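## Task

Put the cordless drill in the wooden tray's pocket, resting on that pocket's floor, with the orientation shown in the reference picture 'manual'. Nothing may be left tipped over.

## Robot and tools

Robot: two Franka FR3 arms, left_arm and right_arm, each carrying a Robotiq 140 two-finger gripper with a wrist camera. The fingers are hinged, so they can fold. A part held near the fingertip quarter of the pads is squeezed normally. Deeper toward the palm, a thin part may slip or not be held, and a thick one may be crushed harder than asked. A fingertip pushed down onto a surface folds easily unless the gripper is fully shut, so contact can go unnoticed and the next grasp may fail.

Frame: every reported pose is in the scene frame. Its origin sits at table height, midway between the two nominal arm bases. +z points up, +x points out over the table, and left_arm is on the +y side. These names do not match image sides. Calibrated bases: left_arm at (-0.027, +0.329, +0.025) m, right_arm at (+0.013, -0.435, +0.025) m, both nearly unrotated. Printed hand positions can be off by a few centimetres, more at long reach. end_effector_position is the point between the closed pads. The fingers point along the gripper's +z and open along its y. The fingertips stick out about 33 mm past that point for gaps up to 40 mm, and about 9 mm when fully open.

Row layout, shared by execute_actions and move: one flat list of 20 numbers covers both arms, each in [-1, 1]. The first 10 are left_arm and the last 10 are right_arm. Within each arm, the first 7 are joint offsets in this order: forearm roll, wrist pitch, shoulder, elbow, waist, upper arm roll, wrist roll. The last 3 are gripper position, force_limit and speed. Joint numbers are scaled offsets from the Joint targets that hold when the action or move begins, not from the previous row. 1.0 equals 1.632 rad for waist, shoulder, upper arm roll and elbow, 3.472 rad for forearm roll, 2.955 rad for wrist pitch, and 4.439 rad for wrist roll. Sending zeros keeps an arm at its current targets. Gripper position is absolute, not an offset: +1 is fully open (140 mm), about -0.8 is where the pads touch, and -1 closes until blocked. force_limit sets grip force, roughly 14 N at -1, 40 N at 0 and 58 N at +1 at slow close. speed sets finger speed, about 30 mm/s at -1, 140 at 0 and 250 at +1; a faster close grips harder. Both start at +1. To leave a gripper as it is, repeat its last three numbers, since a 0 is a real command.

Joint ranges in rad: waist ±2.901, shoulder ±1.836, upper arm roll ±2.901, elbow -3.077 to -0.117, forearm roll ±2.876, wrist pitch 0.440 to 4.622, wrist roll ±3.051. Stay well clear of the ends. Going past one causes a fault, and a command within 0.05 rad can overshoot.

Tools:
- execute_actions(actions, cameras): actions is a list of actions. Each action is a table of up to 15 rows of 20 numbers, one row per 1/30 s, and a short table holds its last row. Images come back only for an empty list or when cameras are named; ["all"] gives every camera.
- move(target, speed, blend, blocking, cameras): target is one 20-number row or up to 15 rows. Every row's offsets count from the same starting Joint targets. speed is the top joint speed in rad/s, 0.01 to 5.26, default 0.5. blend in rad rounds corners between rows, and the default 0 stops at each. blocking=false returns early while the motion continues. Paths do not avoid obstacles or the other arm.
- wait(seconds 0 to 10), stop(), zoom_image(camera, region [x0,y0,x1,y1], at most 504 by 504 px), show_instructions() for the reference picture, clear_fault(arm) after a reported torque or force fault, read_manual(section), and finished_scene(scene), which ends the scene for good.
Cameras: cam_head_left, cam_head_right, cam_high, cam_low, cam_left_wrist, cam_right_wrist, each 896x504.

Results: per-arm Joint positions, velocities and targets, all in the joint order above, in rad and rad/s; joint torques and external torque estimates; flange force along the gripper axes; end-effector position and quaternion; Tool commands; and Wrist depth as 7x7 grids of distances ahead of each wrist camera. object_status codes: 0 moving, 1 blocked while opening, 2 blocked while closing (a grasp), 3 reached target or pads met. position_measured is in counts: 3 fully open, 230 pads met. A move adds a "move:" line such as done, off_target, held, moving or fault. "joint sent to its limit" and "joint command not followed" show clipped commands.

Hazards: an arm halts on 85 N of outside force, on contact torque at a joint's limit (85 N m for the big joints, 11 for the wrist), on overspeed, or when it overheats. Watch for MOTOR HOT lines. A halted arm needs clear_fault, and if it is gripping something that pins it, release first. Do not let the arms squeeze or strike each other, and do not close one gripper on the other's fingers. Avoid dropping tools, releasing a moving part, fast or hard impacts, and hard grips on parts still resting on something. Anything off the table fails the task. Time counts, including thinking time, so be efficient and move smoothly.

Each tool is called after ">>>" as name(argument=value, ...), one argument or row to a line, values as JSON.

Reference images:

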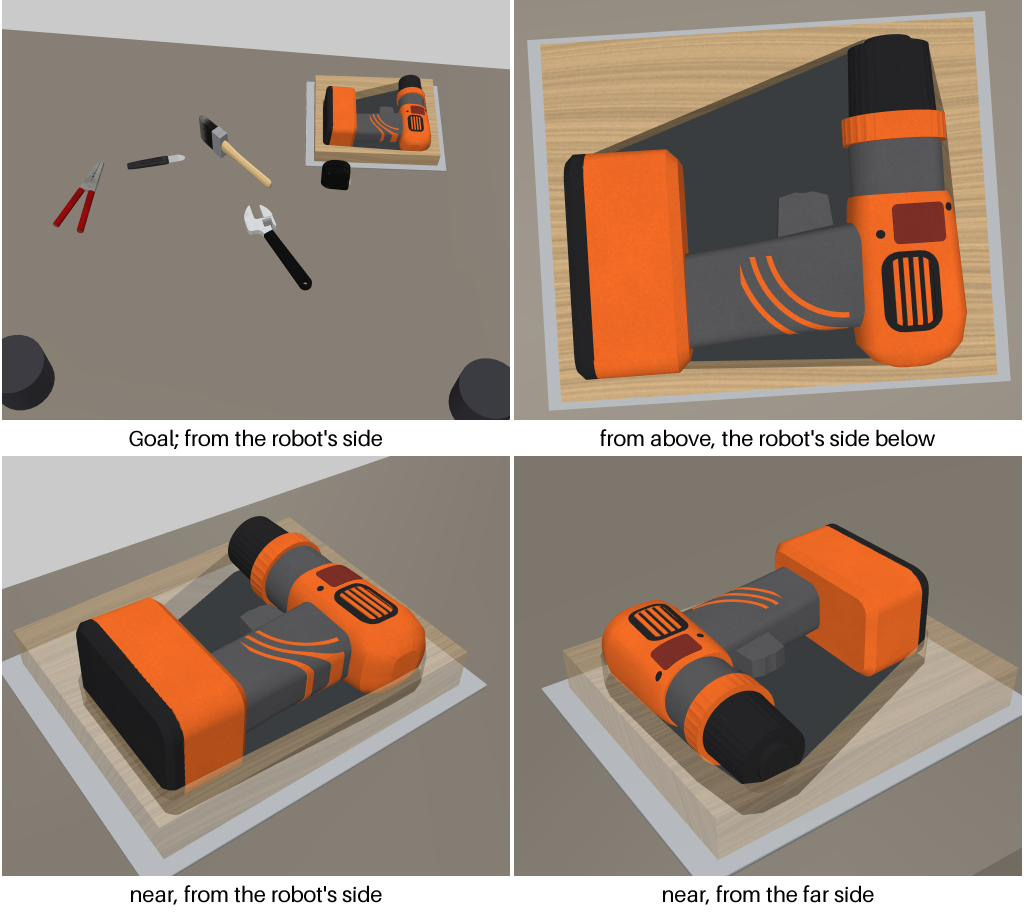

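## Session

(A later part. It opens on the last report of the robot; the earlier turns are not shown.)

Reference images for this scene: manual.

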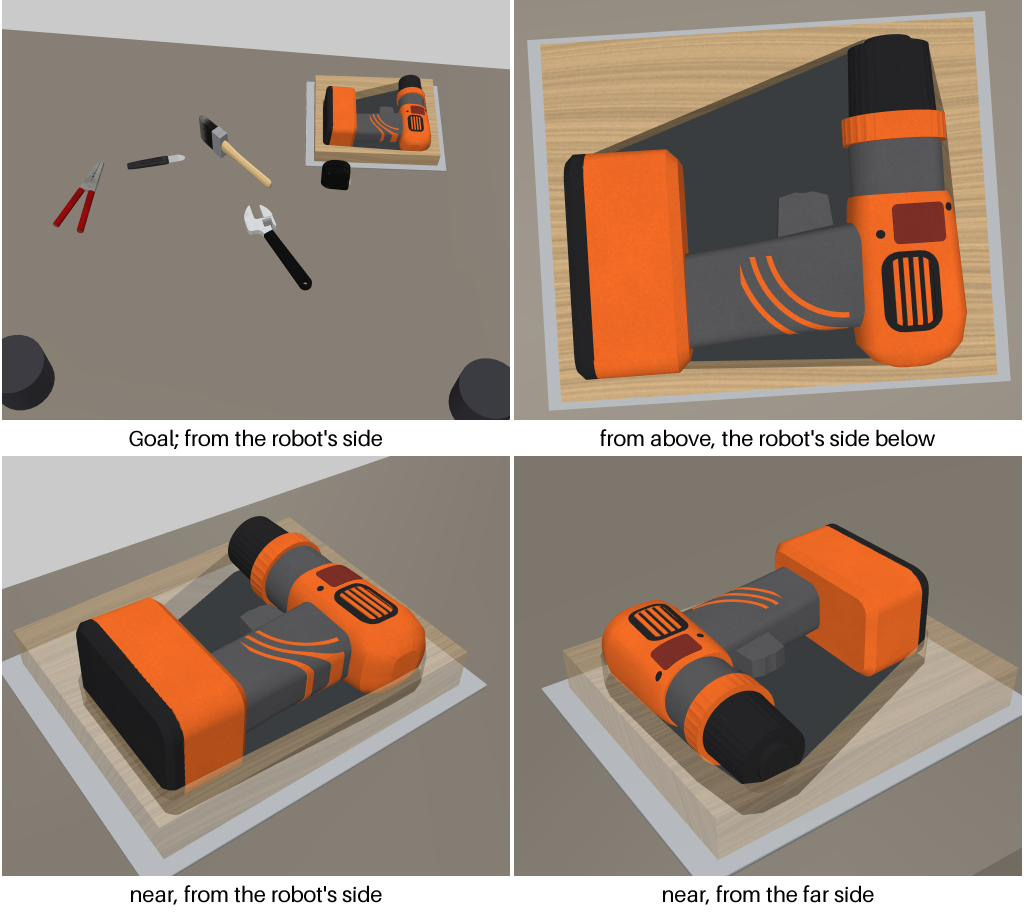

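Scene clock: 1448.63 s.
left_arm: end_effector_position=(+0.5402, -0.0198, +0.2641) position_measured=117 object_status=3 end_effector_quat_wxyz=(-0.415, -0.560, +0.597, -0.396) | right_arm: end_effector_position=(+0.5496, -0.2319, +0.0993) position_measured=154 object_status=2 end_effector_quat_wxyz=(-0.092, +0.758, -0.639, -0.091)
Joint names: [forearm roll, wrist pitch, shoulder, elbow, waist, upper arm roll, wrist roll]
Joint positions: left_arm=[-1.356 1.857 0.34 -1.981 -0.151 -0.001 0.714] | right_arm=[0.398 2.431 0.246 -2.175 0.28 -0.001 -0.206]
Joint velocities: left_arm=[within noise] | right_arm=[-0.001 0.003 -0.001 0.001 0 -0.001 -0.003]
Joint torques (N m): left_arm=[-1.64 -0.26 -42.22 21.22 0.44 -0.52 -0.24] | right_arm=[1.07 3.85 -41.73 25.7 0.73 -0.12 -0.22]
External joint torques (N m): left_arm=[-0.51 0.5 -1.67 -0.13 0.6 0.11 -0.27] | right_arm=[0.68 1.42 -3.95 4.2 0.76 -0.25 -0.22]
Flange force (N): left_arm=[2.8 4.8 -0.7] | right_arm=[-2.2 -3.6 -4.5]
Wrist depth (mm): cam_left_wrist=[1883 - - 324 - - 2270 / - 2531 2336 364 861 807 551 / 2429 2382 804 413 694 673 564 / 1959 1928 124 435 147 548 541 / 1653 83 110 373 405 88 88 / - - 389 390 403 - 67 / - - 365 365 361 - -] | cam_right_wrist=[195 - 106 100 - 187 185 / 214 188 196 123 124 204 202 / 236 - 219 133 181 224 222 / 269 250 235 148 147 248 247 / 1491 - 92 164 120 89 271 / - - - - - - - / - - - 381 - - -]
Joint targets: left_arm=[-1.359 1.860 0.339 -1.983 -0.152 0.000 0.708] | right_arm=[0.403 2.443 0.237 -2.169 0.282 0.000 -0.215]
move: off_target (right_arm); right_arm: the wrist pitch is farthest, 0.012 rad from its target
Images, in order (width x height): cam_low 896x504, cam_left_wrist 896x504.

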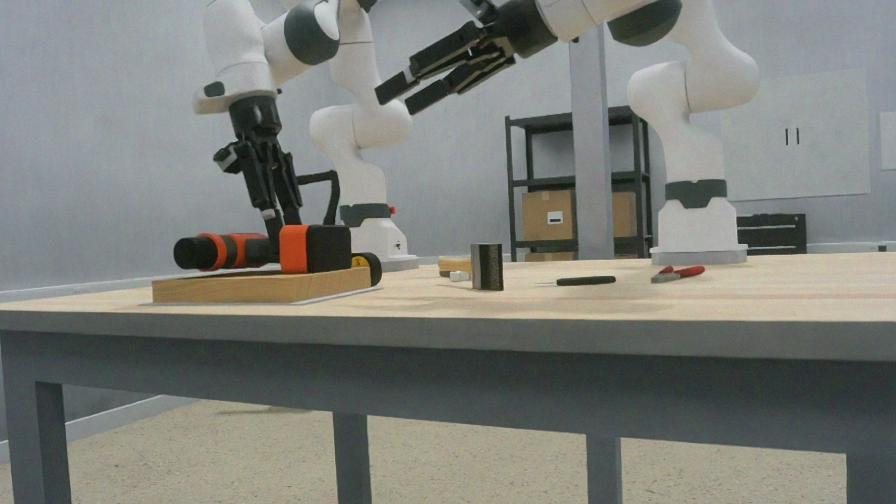

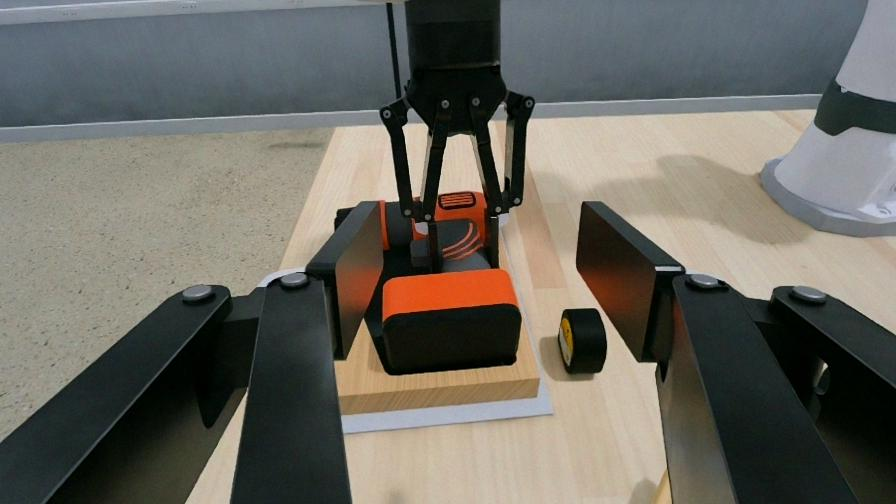

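>>> move(
  target=[0,0,0,0,0,0,0,0.1,-1,-1,0.0008,0.0021,0.0033,-0.0007,0.00026,0,-0.0008,-1,0,-1],
  speed=0.02,
  cameras=["cam_low","cam_left_wrist","cam_high"],
)

>>> zoom_image(
  camera="cam_left_wrist",
  region=[370, 250, 540, 400],
)

>>> zoom_image(
  camera="cam_low",
  region=[160, 210, 380, 310],
)

>>> zoom_image(
  camera="cam_high",
  region=[270, 240, 400, 350],
)

Scene clock: 1454.00 s.
left_arm: end_effector_position=(+0.5402, -0.0198, +0.2641) position_measured=117 object_status=3 end_effector_quat_wxyz=(-0.415, -0.560, +0.597, -0.396) | right_arm: end_effector_position=(+0.5496, -0.2320, +0.0963) position_measured=154 object_status=2 end_effector_quat_wxyz=(-0.092, +0.758, -0.639, -0.091)
Joint names: [forearm roll, wrist pitch, shoulder, elbow, waist, upper arm roll, wrist roll]
Joint positions: left_arm=[-1.356 1.857 0.34 -1.981 -0.151 -0.001 0.714] | right_arm=[0.401 2.437 0.251 -2.177 0.28 -0.001 -0.21]
Joint velocities: left_arm=[within noise] | right_arm=[0.001 0.004 0 0.001 -0.001 0.001 -0.003]
Joint torques (N m): left_arm=[-1.63 -0.26 -42.25 21.21 0.49 -0.54 -0.25] | right_arm=[1.12 3.89 -41.73 25.53 0.77 -0.09 -0.24]
External joint torques (N m): left_arm=[-0.5 0.48 -1.76 -0.11 0.53 -0.01 -0.28] | right_arm=[0.75 1.44 -3.73 3.98 0.69 -0.33 -0.23]
Flange force (N): left_arm=[3.0 4.9 -0.6] | right_arm=[-1.9 -3.3 -4.0]
Wrist depth (mm): cam_left_wrist=[- 2059 2382 326 - 2641 543 / - 2584 2670 365 844 810 536 / 2531 2454 784 422 690 671 558 / 1883 1975 124 455 147 558 542 / 1641 83 110 366 407 88 88 / - - 391 391 401 - 67 / - - 366 364 363 - -] | cam_right_wrist=[193 106 107 102 - 185 182 / 211 191 193 122 125 201 199 / 233 - 212 134 214 220 219 / 260 261 131 148 146 244 242 / 1540 - 92 161 120 89 266 / - - - - 168 - - / - - - 379 - - -]
Joint targets: left_arm=[-1.359 1.860 0.339 -1.983 -0.152 0.000 0.708] | right_arm=[0.405 2.449 0.242 -2.170 0.282 0.000 -0.219]
move: off_target (right_arm); right_arm: the wrist pitch is farthest, 0.012 rad from its target
Images, in order (width x height): cam_high 896x504, cam_low 896x504, cam_left_wrist 896x504.

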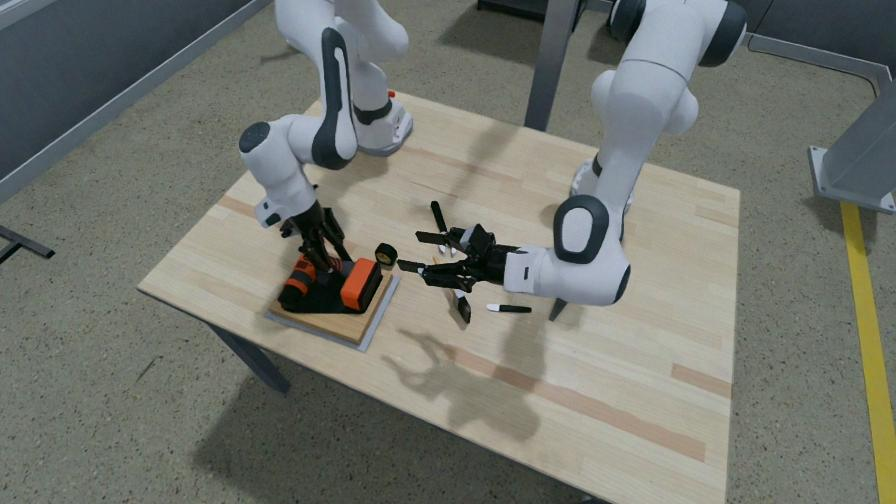

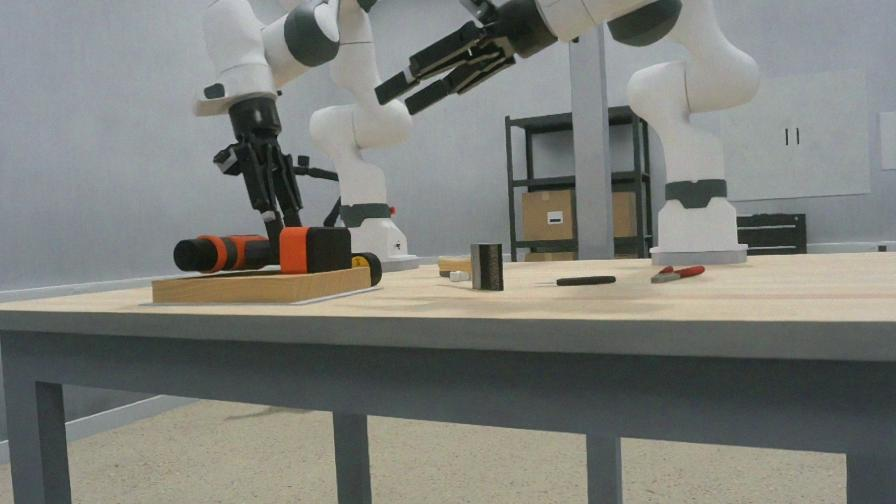

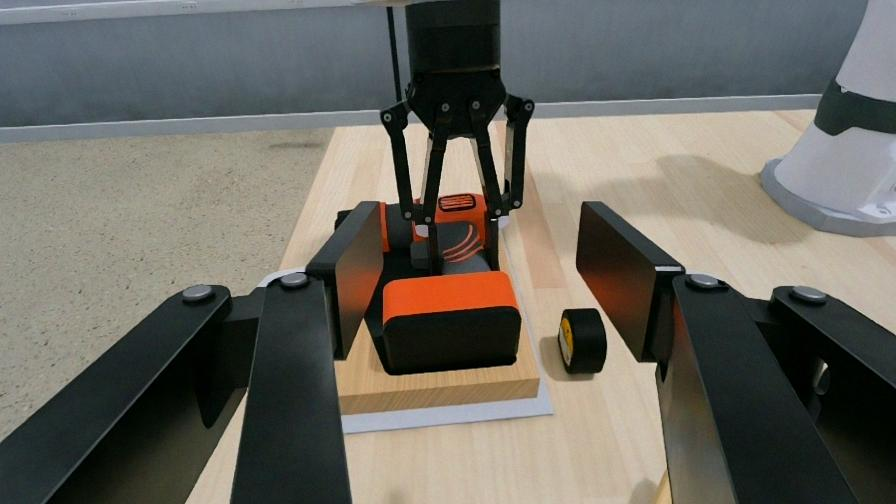

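Scaled by 2.965.

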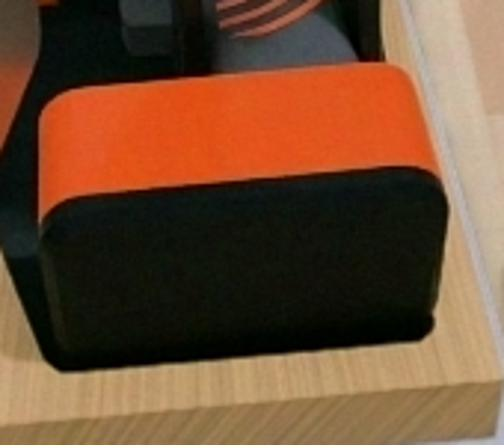

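Scaled by 2.291.

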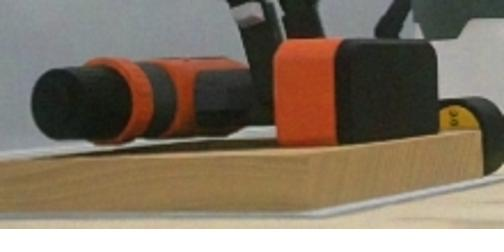

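Scaled by 3.877.

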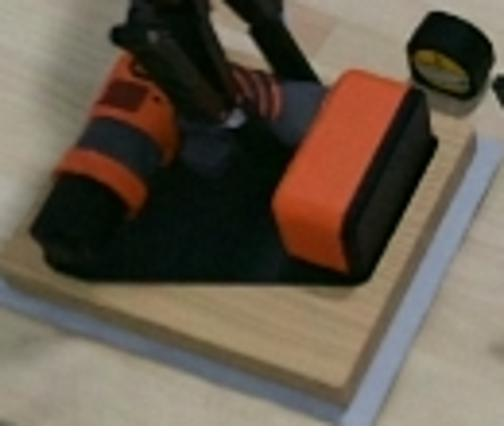

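>>> move(
  target=[0,0,0,0,0,0,0,0.1,-1,-1,0.0008,0.0021,0.0033,-0.0007,0.00026,0,-0.0008,-1,0,-1],
  speed=0.02,
  cameras=["cam_low","cam_left_wrist","cam_high"],
)

>>> zoom_image(
  camera="cam_left_wrist",
  region=[370, 250, 540, 400],
)

>>> zoom_image(
  camera="cam_low",
  region=[160, 210, 380, 310],
)

Scene clock: 1460.47 s.
left_arm: end_effector_position=(+0.5402, -0.0198, +0.2641) position_measured=117 object_status=3 end_effector_quat_wxyz=(-0.415, -0.560, +0.597, -0.396) | right_arm: end_effector_position=(+0.5497, -0.2321, +0.0935) position_measured=154 object_status=2 end_effector_quat_wxyz=(-0.092, +0.758, -0.639, -0.091)
Joint names: [forearm roll, wrist pitch, shoulder, elbow, waist, upper arm roll, wrist roll]
Joint positions: left_arm=[-1.356 1.857 0.34 -1.981 -0.151 -0.001 0.714] | right_arm=[0.403 2.444 0.257 -2.178 0.281 -0.001 -0.213]
Joint velocities: left_arm=[within noise] | right_arm=[0 0.004 0 0.001 0 -0.002 -0.004]
Joint torques (N m): left_arm=[-1.63 -0.25 -42.22 21.2 0.48 -0.55 -0.27] | right_arm=[1.12 3.86 -41.81 25.39 0.81 -0.09 -0.18]
External joint torques (N m): left_arm=[-0.49 0.48 -1.56 -0.23 0.41 -0.11 -0.3] | right_arm=[0.76 1.42 -3.93 4.05 0.81 -0.25 -0.17]
Flange force (N): left_arm=[2.7 4.9 -0.2] | right_arm=[-2.3 -3.1 -4.4]
Wrist depth (mm): cam_left_wrist=[- 2208 - 324 - 3374 - / - 3075 3239 368 821 846 535 / 2382 2292 786 415 682 682 565 / 2024 1943 124 444 147 551 541 / 1675 83 110 374 419 88 88 / - - 386 392 404 - 67 / - - 368 363 358 - -] | cam_right_wrist=[190 107 111 100 - 181 179 / 209 - 187 122 123 198 196 / 230 192 217 134 212 218 216 / 256 258 228 148 146 241 239 / 1428 - 92 163 120 89 263 / - - - 163 - - - / - - - 377 - - -]
Joint targets: left_arm=[-1.359 1.860 0.339 -1.983 -0.152 0.000 0.708] | right_arm=[0.408 2.456 0.248 -2.171 0.283 0.000 -0.222]
move: off_target (right_arm); right_arm: the wrist pitch is farthest, 0.011 rad from its target
Images, in order (width x height): cam_high 896x504, cam_low 896x504, cam_left_wrist 896x504.

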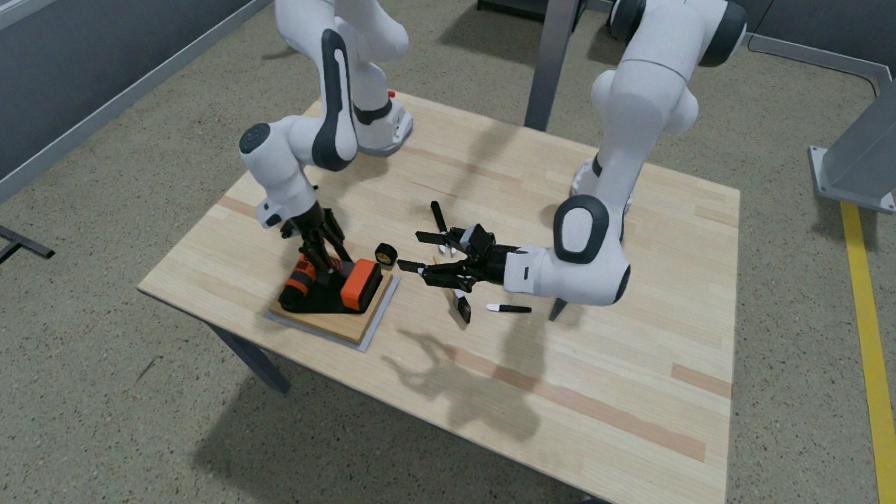

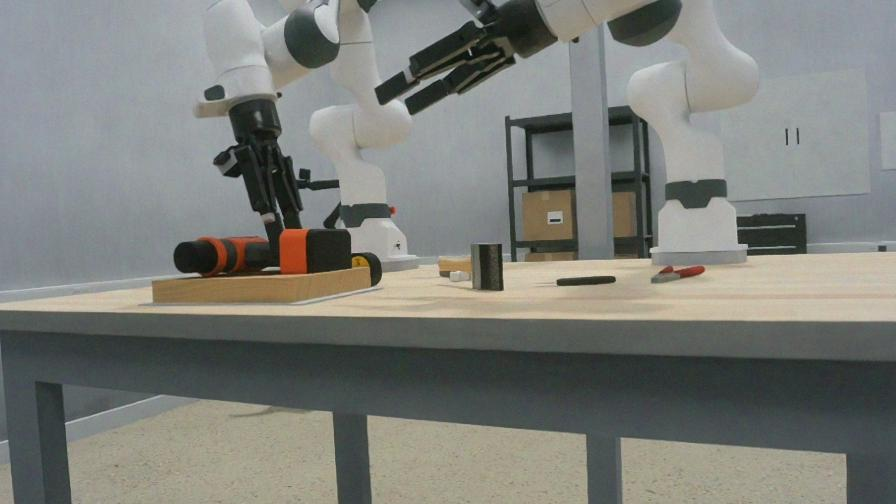

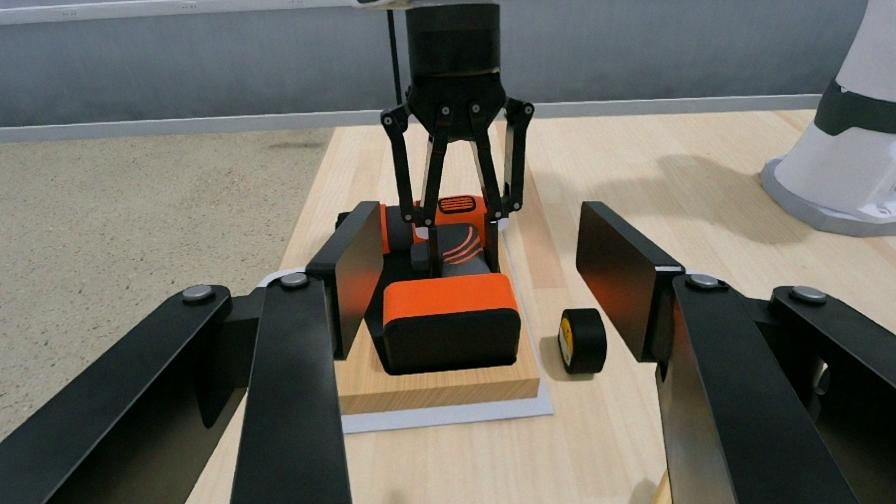

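Scaled by 2.965.

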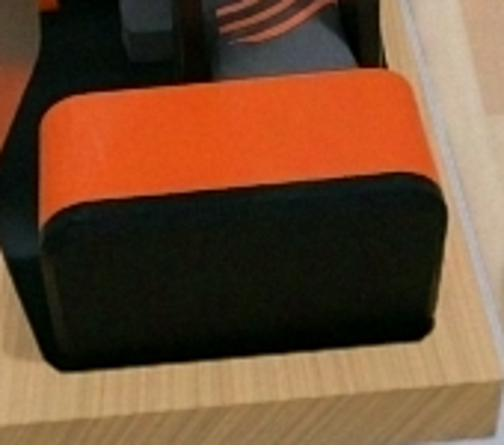

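Scaled by 2.291.

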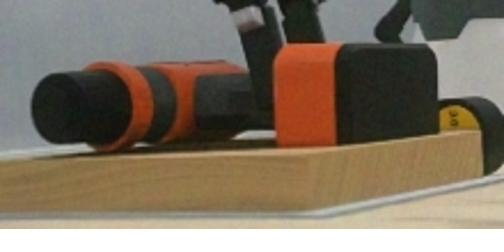

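>>> move(
  target=[0,0,0,0,0,0,0,0.1,-1,-1,0.00108,0.00279,0.0044,-0.00096,0.00034,0,-0.00108,-1,0,-1],
  speed=0.02,
  cameras=["cam_low","cam_left_wrist"],
)

>>> zoom_image(
  camera="cam_left_wrist",
  region=[370, 190, 540, 400],
)

>>> zoom_image(
  camera="cam_low",
  region=[160, 210, 380, 310],
)

Scene clock: 1472.53 s.
left_arm: end_effector_position=(+0.5402, -0.0198, +0.2641) position_measured=117 object_status=3 end_effector_quat_wxyz=(-0.415, -0.560, +0.597, -0.396) | right_arm: end_effector_position=(+0.5501, -0.2324, +0.0898) position_measured=154 object_status=2 end_effector_quat_wxyz=(-0.093, +0.758, -0.639, -0.090)
Joint names: [forearm roll, wrist pitch, shoulder, elbow, waist, upper arm roll, wrist roll]
Joint positions: left_arm=[-1.356 1.857 0.34 -1.981 -0.151 -0.001 0.714] | right_arm=[0.407 2.453 0.264 -2.179 0.281 -0.001 -0.217]
Joint velocities: left_arm=[within noise] | right_arm=[-0.001 0.003 0 0 0.001 0.002 -0.003]
Joint torques (N m): left_arm=[-1.62 -0.26 -42.26 21.2 0.47 -0.55 -0.23] | right_arm=[1.03 3.81 -41.9 24.99 0.95 -0.06 -0.22]
External joint torques (N m): left_arm=[-0.48 0.45 -1.58 -0.27 0.31 -0.19 -0.26] | right_arm=[0.69 1.37 -3.88 3.74 0.9 -0.26 -0.21]
Flange force (N): left_arm=[2.8 5.1 -0.1] | right_arm=[-2.2 -2.2 -4.3]
Wrist depth (mm): cam_left_wrist=[3114 - - 329 2292 - - / 2670 2792 2041 364 855 846 537 / 2382 2314 776 497 686 675 561 / 1975 1943 125 450 147 547 545 / 1773 83 109 369 420 88 88 / - - 387 390 402 - 67 / - - 365 366 359 - -] | cam_right_wrist=[114 - 118 104 - 179 176 / 204 189 187 122 123 195 192 / 226 - 210 134 205 214 212 / 253 - 223 148 147 235 235 / 1446 - 92 163 120 89 259 / - - - - - - - / - - - 368 - - -]
Joint targets: left_arm=[-1.359 1.860 0.339 -1.983 -0.152 0.000 0.708] | right_arm=[0.412 2.464 0.255 -2.173 0.283 0.000 -0.227]
move: off_target (right_arm); right_arm: the wrist pitch is farthest, 0.012 rad from its target
Images, in order (width x height): cam_low 896x504, cam_left_wrist 896x504.

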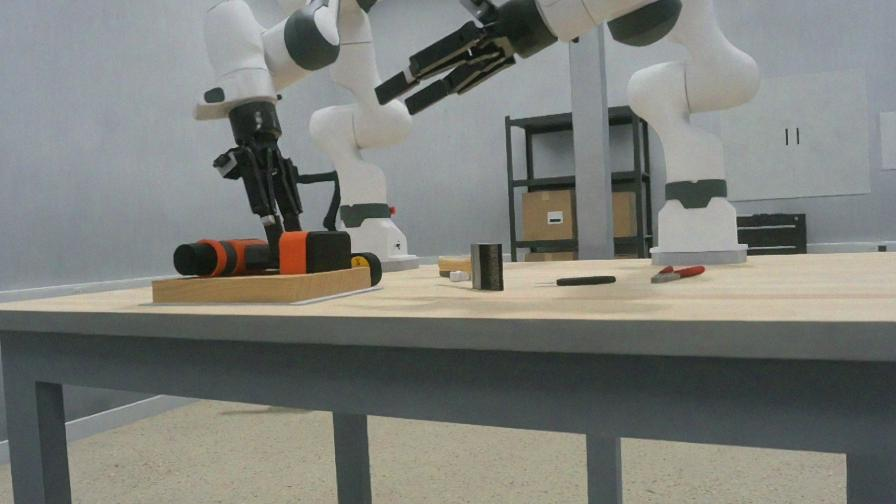

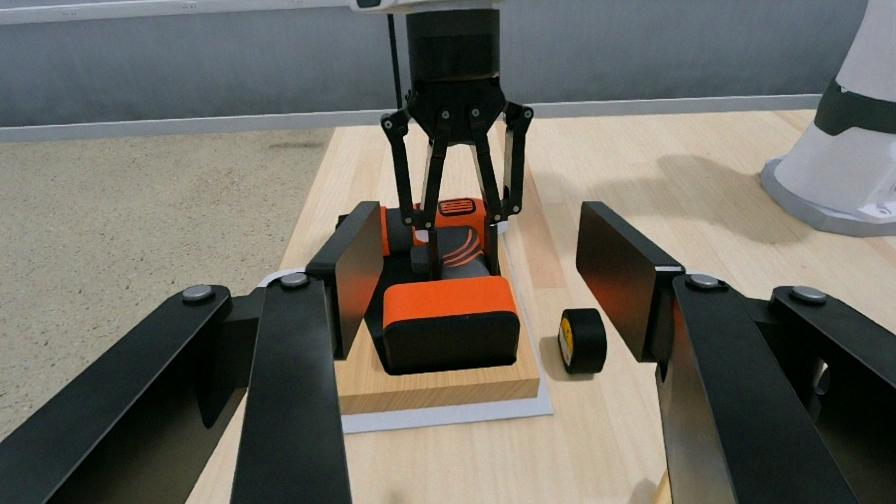

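Scaled by 2.400.

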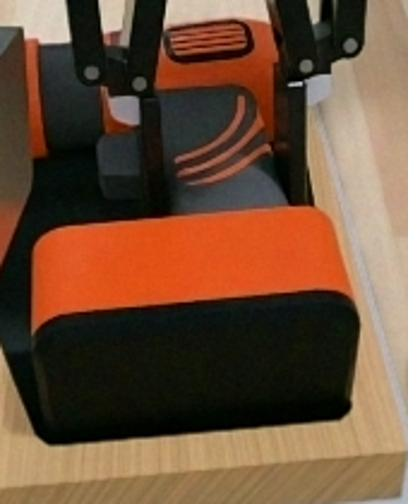

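Scaled by 2.291.

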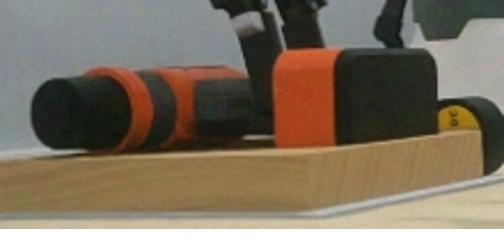

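>>> move(
  target=[0,0,0,0,0,0,0,0.1,-1,-1,0.00135,0.00349,0.0055,-0.0012,0.00043,0,-0.00135,-1,0,-1],
  speed=0.02,
  cameras=["cam_low","cam_left_wrist"],
)

>>> zoom_image(
  camera="cam_low",
  region=[160, 210, 380, 310],
)

Scene clock: 1481.23 s.
left_arm: end_effector_position=(+0.5402, -0.0198, +0.2641) position_measured=117 object_status=3 end_effector_quat_wxyz=(-0.415, -0.560, +0.597, -0.396) | right_arm: end_effector_position=(+0.5502, -0.2327, +0.0850) position_measured=154 object_status=2 end_effector_quat_wxyz=(-0.093, +0.758, -0.639, -0.090)
Joint names: [forearm roll, wrist pitch, shoulder, elbow, waist, upper arm roll, wrist roll]
Joint positions: left_arm=[-1.356 1.857 0.34 -1.981 -0.151 -0.001 0.714] | right_arm=[0.412 2.463 0.273 -2.18 0.282 -0.001 -0.223]
Joint velocities: left_arm=[within noise] | right_arm=[0.001 0.004 0.002 0 0.002 -0.001 -0.004]
Joint torques (N m): left_arm=[-1.63 -0.26 -42.22 21.25 0.47 -0.54 -0.27] | right_arm=[0.95 3.73 -41.88 24.82 0.79 -0.01 -0.39]
External joint torques (N m): left_arm=[-0.5 0.48 -1.62 -0.15 0.52 0 -0.3] | right_arm=[0.62 1.29 -3.65 3.65 0.83 -0.13 -0.38]
Flange force (N): left_arm=[2.8 4.7 -0.5] | right_arm=[-1.8 -2.5 -3.9]
Wrist depth (mm): cam_left_wrist=[2382 2641 1913 328 - - - / - 2429 3075 372 815 821 534 / 2429 2314 786 402 688 675 564 / 1991 1928 125 450 147 553 543 / 1675 83 109 374 416 88 88 / - - 387 392 402 - 67 / - - 368 363 360 - -] | cam_right_wrist=[114 115 108 100 - 176 173 / 200 184 182 123 123 191 188 / 221 - 205 134 139 209 208 / 247 - 217 150 146 232 230 / 278 - 92 163 120 89 252 / - - - - - - - / - - - 360 - - -]
Joint targets: left_arm=[-1.359 1.860 0.339 -1.983 -0.152 0.000 0.708] | right_arm=[0.417 2.474 0.264 -2.175 0.284 0.000 -0.233]
move: off_target (right_arm); right_arm: the wrist pitch is farthest, 0.011 rad from its target
Images, in order (width x height): cam_low 896x504, cam_left_wrist 896x504.

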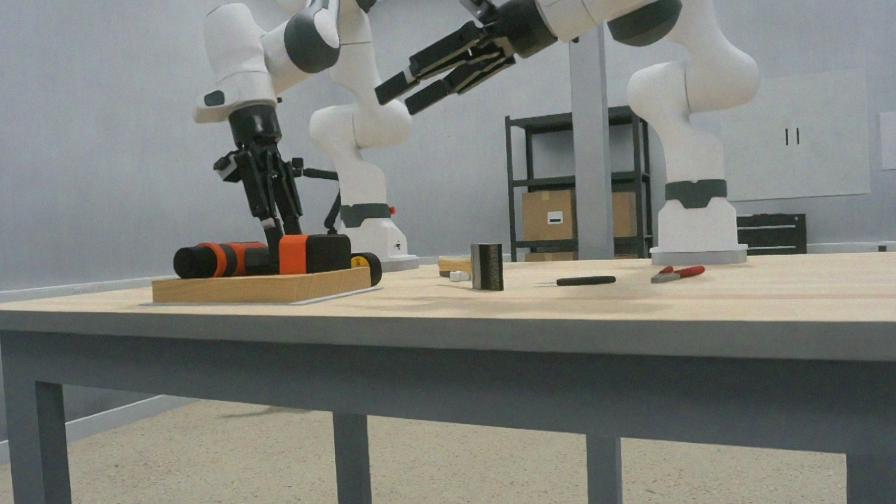

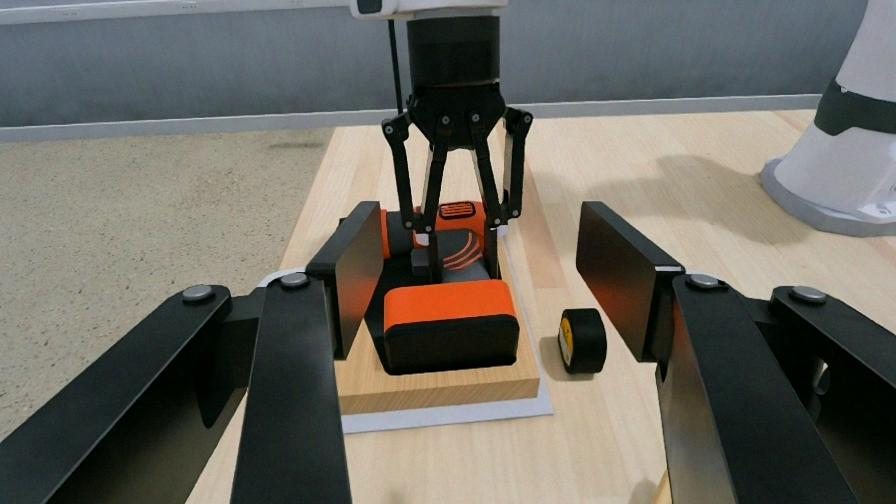

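Scaled by 2.291.

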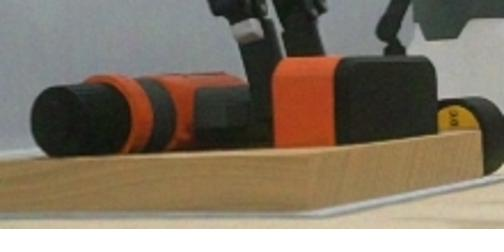

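>>> move(
  target=[0,0,0,0,0,0,0,0.1,-1,-1,0.00135,0.00349,0.0055,-0.0012,0.00043,0,-0.00135,-1,0,-1],
  speed=0.02,
  cameras=["cam_low"],
)

>>> zoom_image(
  camera="cam_low",
  region=[160, 210, 380, 310],
)

Scene clock: 1486.97 s.
left_arm: end_effector_position=(+0.5402, -0.0198, +0.2641) position_measured=117 object_status=3 end_effector_quat_wxyz=(-0.415, -0.560, +0.597, -0.396) | right_arm: end_effector_position=(+0.5502, -0.2331, +0.0802) position_measured=154 object_status=2 end_effector_quat_wxyz=(-0.093, +0.758, -0.639, -0.089)
Joint names: [forearm roll, wrist pitch, shoulder, elbow, waist, upper arm roll, wrist roll]
Joint positions: left_arm=[-1.356 1.857 0.34 -1.981 -0.151 -0.001 0.714] | right_arm=[0.417 2.474 0.281 -2.182 0.283 -0.001 -0.228]
Joint velocities: left_arm=[within noise] | right_arm=[0.001 0.002 0.001 -0.001 0.002 0 -0.005]
Joint torques (N m): left_arm=[-1.63 -0.26 -42.22 21.27 0.46 -0.54 -0.23] | right_arm=[0.89 3.67 -42.02 24.72 0.95 0.04 -0.35]
External joint torques (N m): left_arm=[-0.5 0.47 -1.59 -0.1 0.38 -0.11 -0.25] | right_arm=[0.57 1.23 -3.65 3.72 0.9 -0.17 -0.34]
Flange force (N): left_arm=[2.7 4.5 -0.2] | right_arm=[-2.0 -2.9 -4.1]
Wrist depth (mm): cam_left_wrist=[- - - 328 2584 2314 2359 / - 2008 2405 370 2730 810 542 / 2314 2405 784 406 690 680 562 / 1959 1913 124 452 147 552 542 / 1723 83 109 375 417 88 88 / - - 68 398 402 - 67 / - - 367 363 359 - -] | cam_right_wrist=[147 124 103 100 - 170 169 / 188 176 177 122 124 186 183 / 217 184 200 134 138 203 202 / 241 202 213 151 146 225 224 / 272 - 92 161 120 89 246 / - - - - - - - / - - - 351 - - -]
Joint targets: left_arm=[-1.359 1.860 0.339 -1.983 -0.152 0.000 0.708] | right_arm=[0.421 2.484 0.273 -2.177 0.285 0.000 -0.239]
move: off_target (right_arm); right_arm: the wrist roll is farthest, 0.011 rad from its target
Images, in order (width x height): cam_low 896x504.

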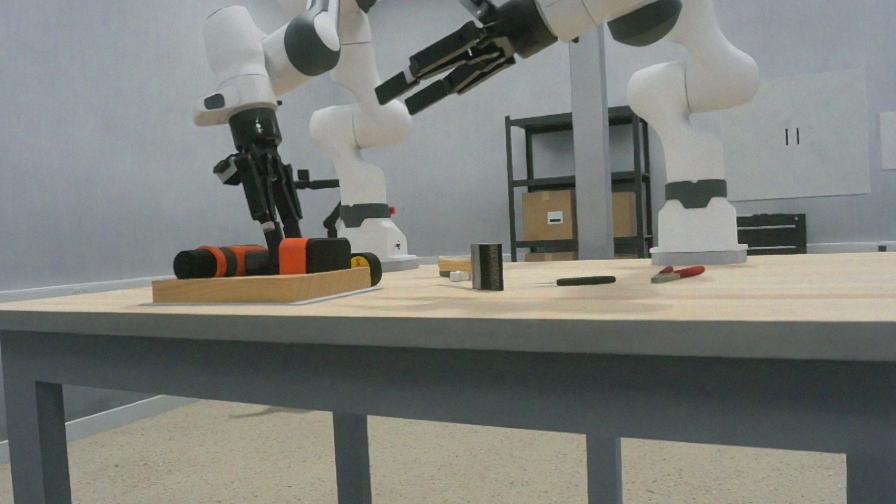

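Scaled by 2.291.

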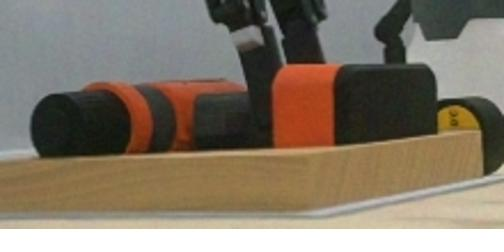

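>>> move(
  target=[0,0,0,0,0,0,0,0.1,-1,-1,0.0008,0.0021,0.0033,-0.0007,0.00026,0,-0.0008,-1,0,-1],
  speed=0.015,
  cameras=[],
)

>>> move(
  target=[0,0,0,0,0,0,0,0.1,-1,-1,0.0005,0.0014,0.0022,-0.0005,0.00017,0,-0.0005,-1,0,-1],
  speed=0.015,
  cameras=["cam_low"],
)

Scene clock: 1493.03 s.
left_arm: end_effector_position=(+0.5402, -0.0198, +0.2641) position_measured=117 object_status=3 end_effector_quat_wxyz=(-0.415, -0.560, +0.597, -0.396) | right_arm: end_effector_position=(+0.5506, -0.2331, +0.0790) position_measured=154 object_status=2 end_effector_quat_wxyz=(-0.094, +0.759, -0.638, -0.089)
Joint names: [forearm roll, wrist pitch, shoulder, elbow, waist, upper arm roll, wrist roll]
Joint positions: left_arm=[-1.356 1.857 0.34 -1.981 -0.151 -0.001 0.714] | right_arm=[0.419 2.478 0.284 -2.183 0.283 -0.001 -0.234]
Joint torques (N m): left_arm=[-1.62 -0.26 -42.19 21.22 0.5 -0.52 -0.26] | right_arm=[1 4.03 -40.51 24.15 1.09 0.45 -0.23]
External joint torques (N m): left_arm=[-0.48 0.47 -1.47 -0.26 0.45 -0.07 -0.28] | right_arm=[0.69 1.58 -2.1 3.15 1.12 0.31 -0.22]
Flange force (N): left_arm=[2.5 4.7 -0.3] | right_arm=[-2.1 -3.8 0.1]
Wrist depth (mm): cam_left_wrist=[2612 2189 2504 331 2429 2963 - / 2429 3470 4188 371 2454 823 536 / 2359 2336 781 404 688 671 561 / 1943 1883 124 457 147 551 545 / 1653 83 109 - 419 88 88 / - - 384 391 406 - 67 / - - 365 362 360 - -] | cam_right_wrist=[- 172 - 101 - 168 167 / 200 179 179 123 122 184 182 / 216 - 203 135 138 203 199 / 240 196 211 151 146 224 221 / 272 - 92 161 120 89 243 / - - - - - - - / - - - 352 - - -]
Joint targets: left_arm=[-1.359 1.860 0.339 -1.983 -0.152 0.000 0.708] | right_arm=[0.424 2.491 0.278 -2.178 0.285 0.000 -0.243]
move: off_target (right_arm); right_arm: the wrist pitch is farthest, 0.012 rad from its target
No camera images: "cameras" was empty.

Scene clock: 1493.73 s.
left_arm: end_effector_position=(+0.5402, -0.0198, +0.2641) position_measured=117 object_status=3 end_effector_quat_wxyz=(-0.415, -0.560, +0.597, -0.396) | right_arm: end_effector_position=(+0.5509, -0.2332, +0.0782) position_measured=154 object_status=2 end_effector_quat_wxyz=(-0.094, +0.759, -0.638, -0.088)
Joint names: [forearm roll, wrist pitch, shoulder, elbow, waist, upper arm roll, wrist roll]
Joint positions: left_arm=[-1.356 1.857 0.34 -1.981 -0.151 -0.001 0.714] | right_arm=[0.421 2.481 0.285 -2.183 0.283 -0.001 -0.238]
Joint velocities: left_arm=[within noise] | right_arm=[0.001 0 -0.001 0.001 0 0 -0.004]
Joint torques (N m): left_arm=[-1.62 -0.28 -42.25 21.23 0.51 -0.56 -0.26] | right_arm=[1.03 4.22 -39.45 23.84 1.24 0.55 -0.21]
External joint torques (N m): left_arm=[-0.49 0.45 -1.74 -0.13 0.52 -0.06 -0.28] | right_arm=[0.73 1.78 -1.08 2.91 1.24 0.39 -0.2]
Flange force (N): left_arm=[2.9 4.9 -0.6] | right_arm=[-1.9 -5.0 2.7]
Wrist depth (mm): cam_left_wrist=[- - - 331 - - - / - 2699 3422 373 855 849 535 / 2314 2584 786 426 679 677 558 / 1959 1854 124 464 147 553 542 / 1653 83 110 381 431 88 88 / - - 392 392 398 - 67 / - - 367 362 361 - -] | cam_right_wrist=[- 171 109 104 - 165 166 / 197 174 175 123 125 183 180 / 214 180 198 133 135 201 199 / 240 - 210 147 146 224 221 / 272 - 92 163 120 89 242 / - - - - - - - / - - - 350 - - -]
Joint targets: left_arm=[-1.359 1.860 0.339 -1.983 -0.152 0.000 0.708] | right_arm=[0.426 2.495 0.282 -2.178 0.286 0.000 -0.245]
move: off_target (right_arm); right_arm: the wrist pitch is farthest, 0.014 rad from its target
Images, in order (width x height): cam_low 896x504.

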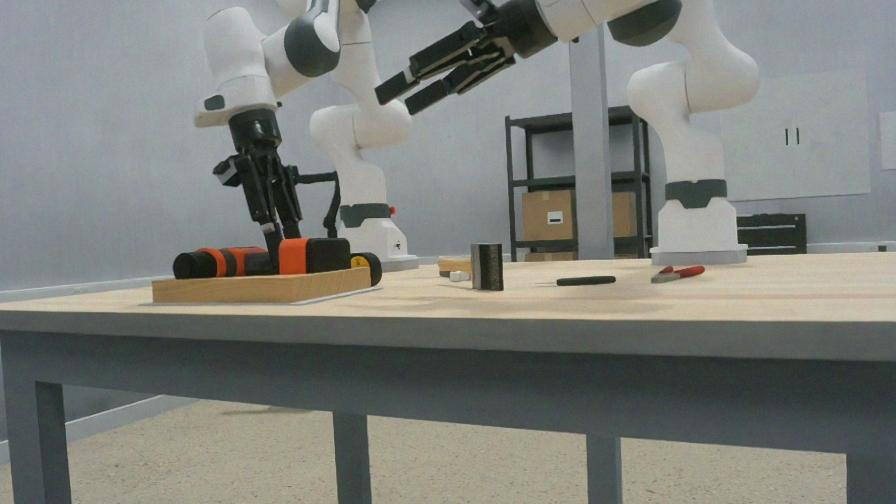

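>>> zoom_image(
  camera="cam_low",
  region=[160, 210, 380, 310],
)

>>> wait(
  seconds=0.1,
  cameras=["cam_high","cam_left_wrist","cam_right_wrist","cam_head_left"],
)

>>> zoom_image(
  camera="cam_left_wrist",
  region=[330, 180, 550, 400],
)

>>> zoom_image(
  camera="cam_high",
  region=[260, 240, 400, 350],
)

>>> zoom_image(
  camera="cam_head_left",
  region=[420, 250, 540, 350],
)

Scaled by 2.291.

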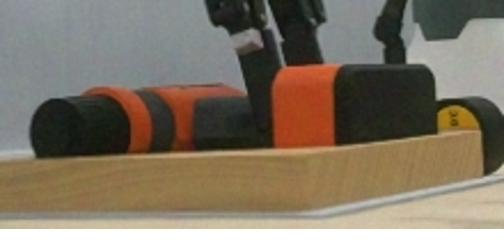

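Scene clock: 1500.67 s.
left_arm: end_effector_position=(+0.5402, -0.0198, +0.2641) position_measured=117 object_status=3 end_effector_quat_wxyz=(-0.415, -0.560, +0.597, -0.396) | right_arm: end_effector_position=(+0.5509, -0.2332, +0.0782) position_measured=154 object_status=2 end_effector_quat_wxyz=(-0.094, +0.760, -0.637, -0.088)
Joint names: [forearm roll, wrist pitch, shoulder, elbow, waist, upper arm roll, wrist roll]
Joint positions: left_arm=[-1.356 1.857 0.34 -1.981 -0.151 -0.001 0.714] | right_arm=[0.421 2.481 0.286 -2.183 0.283 -0.001 -0.239]
Joint torques (N m): left_arm=[-1.63 -0.27 -42.18 21.2 0.5 -0.52 -0.25] | right_arm=[0.98 4.21 -39.43 23.84 1.24 0.49 -0.16]
External joint torques (N m): left_arm=[-0.5 0.46 -1.59 -0.19 0.46 -0.06 -0.28] | right_arm=[0.68 1.77 -1 2.88 1.17 0.26 -0.15]
Flange force (N): left_arm=[2.7 4.8 -0.4] | right_arm=[-1.8 -5.2 2.7]
Wrist depth (mm): cam_left_wrist=[- 2292 2504 333 - 2112 - / - 3075 2557 369 826 2641 533 / 2359 2429 786 420 679 680 557 / 1975 1898 125 472 147 552 540 / 1675 83 110 381 420 88 88 / - - 388 393 403 - 67 / - - 364 362 360 - -] | cam_right_wrist=[115 - 112 101 - 164 167 / 197 179 175 123 150 182 181 / 215 - 199 135 172 202 200 / 239 - 207 147 146 223 220 / 272 - 92 161 120 89 242 / - - - - - - - / - - - 348 - - -]
Joint targets: left_arm=[-1.359 1.860 0.339 -1.983 -0.152 0.000 0.708] | right_arm=[0.426 2.495 0.282 -2.178 0.286 0.000 -0.245]
Tool commands: left_gripper/position=+0.1 left_gripper/force_limit=-1.0 left_gripper/speed=-1.0 right_gripper/position=-1.0 right_gripper/force_limit=+0.0 right_gripper/speed=-1.0
wait: 0.10 s; at rest from the start
Images, in order (width x height): cam_head_left 896x504, cam_high 896x504, cam_left_wrist 896x504, cam_right_wrist 896x504.

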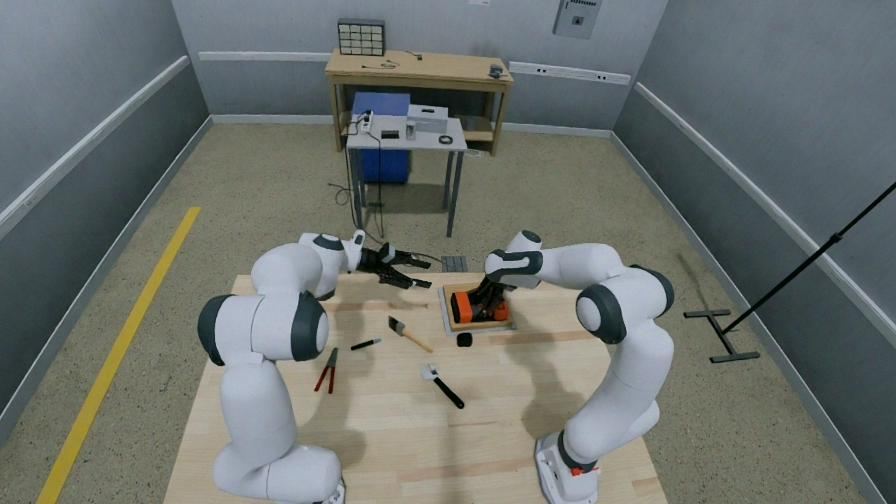

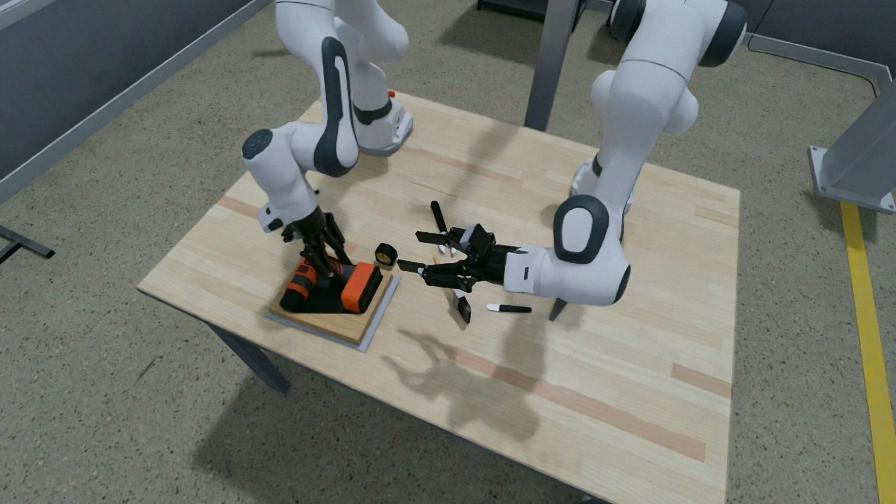

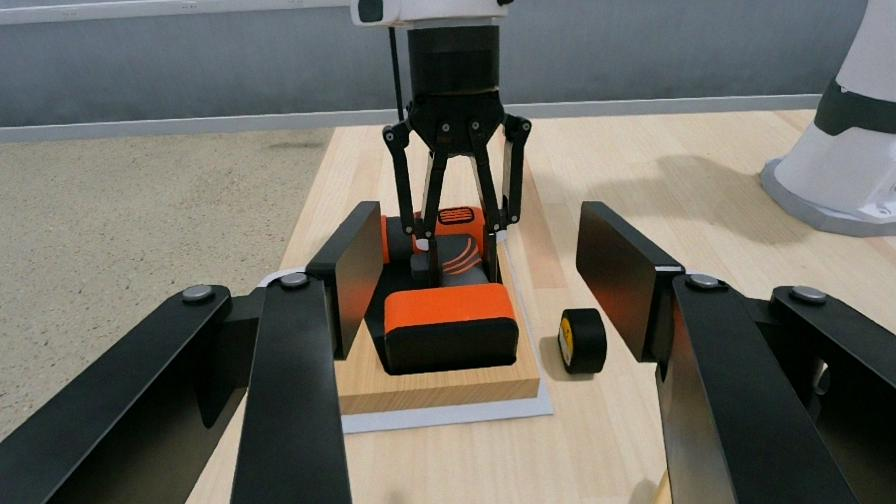

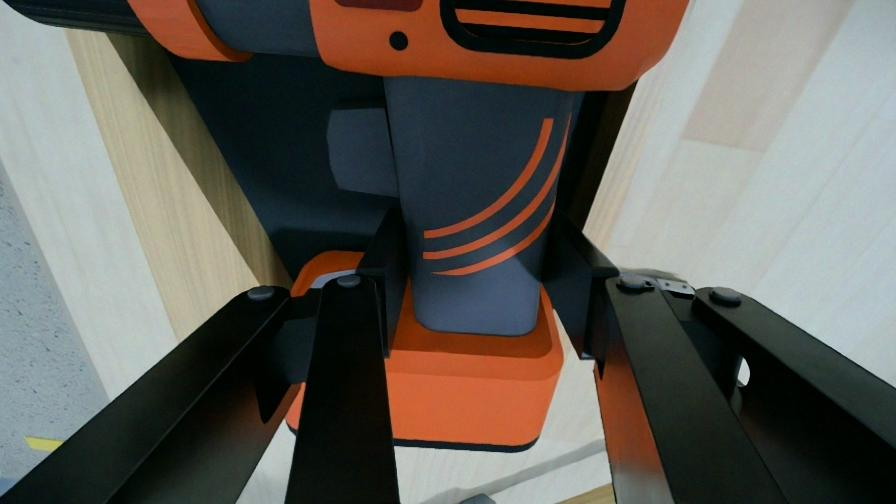

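Scaled by 2.291.

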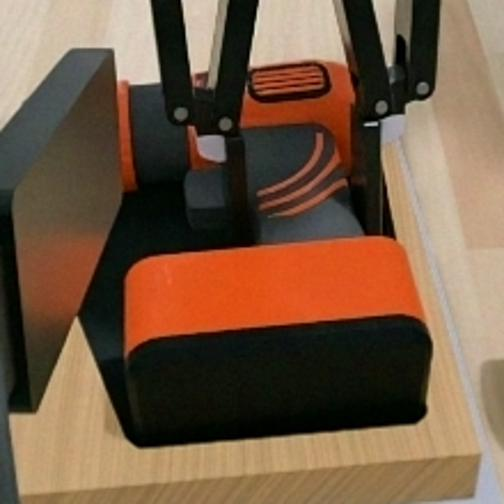

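Scaled by 3.600.

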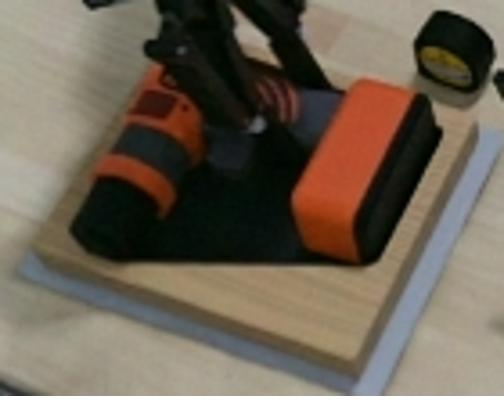

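Scaled by 4.200.

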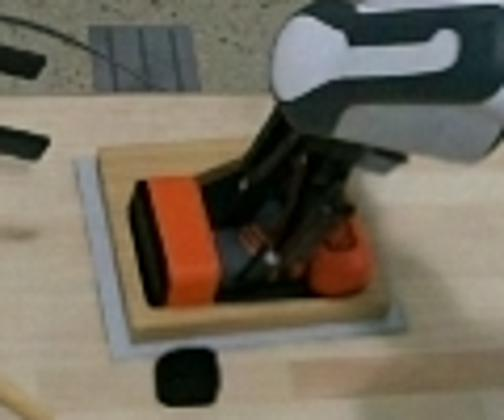

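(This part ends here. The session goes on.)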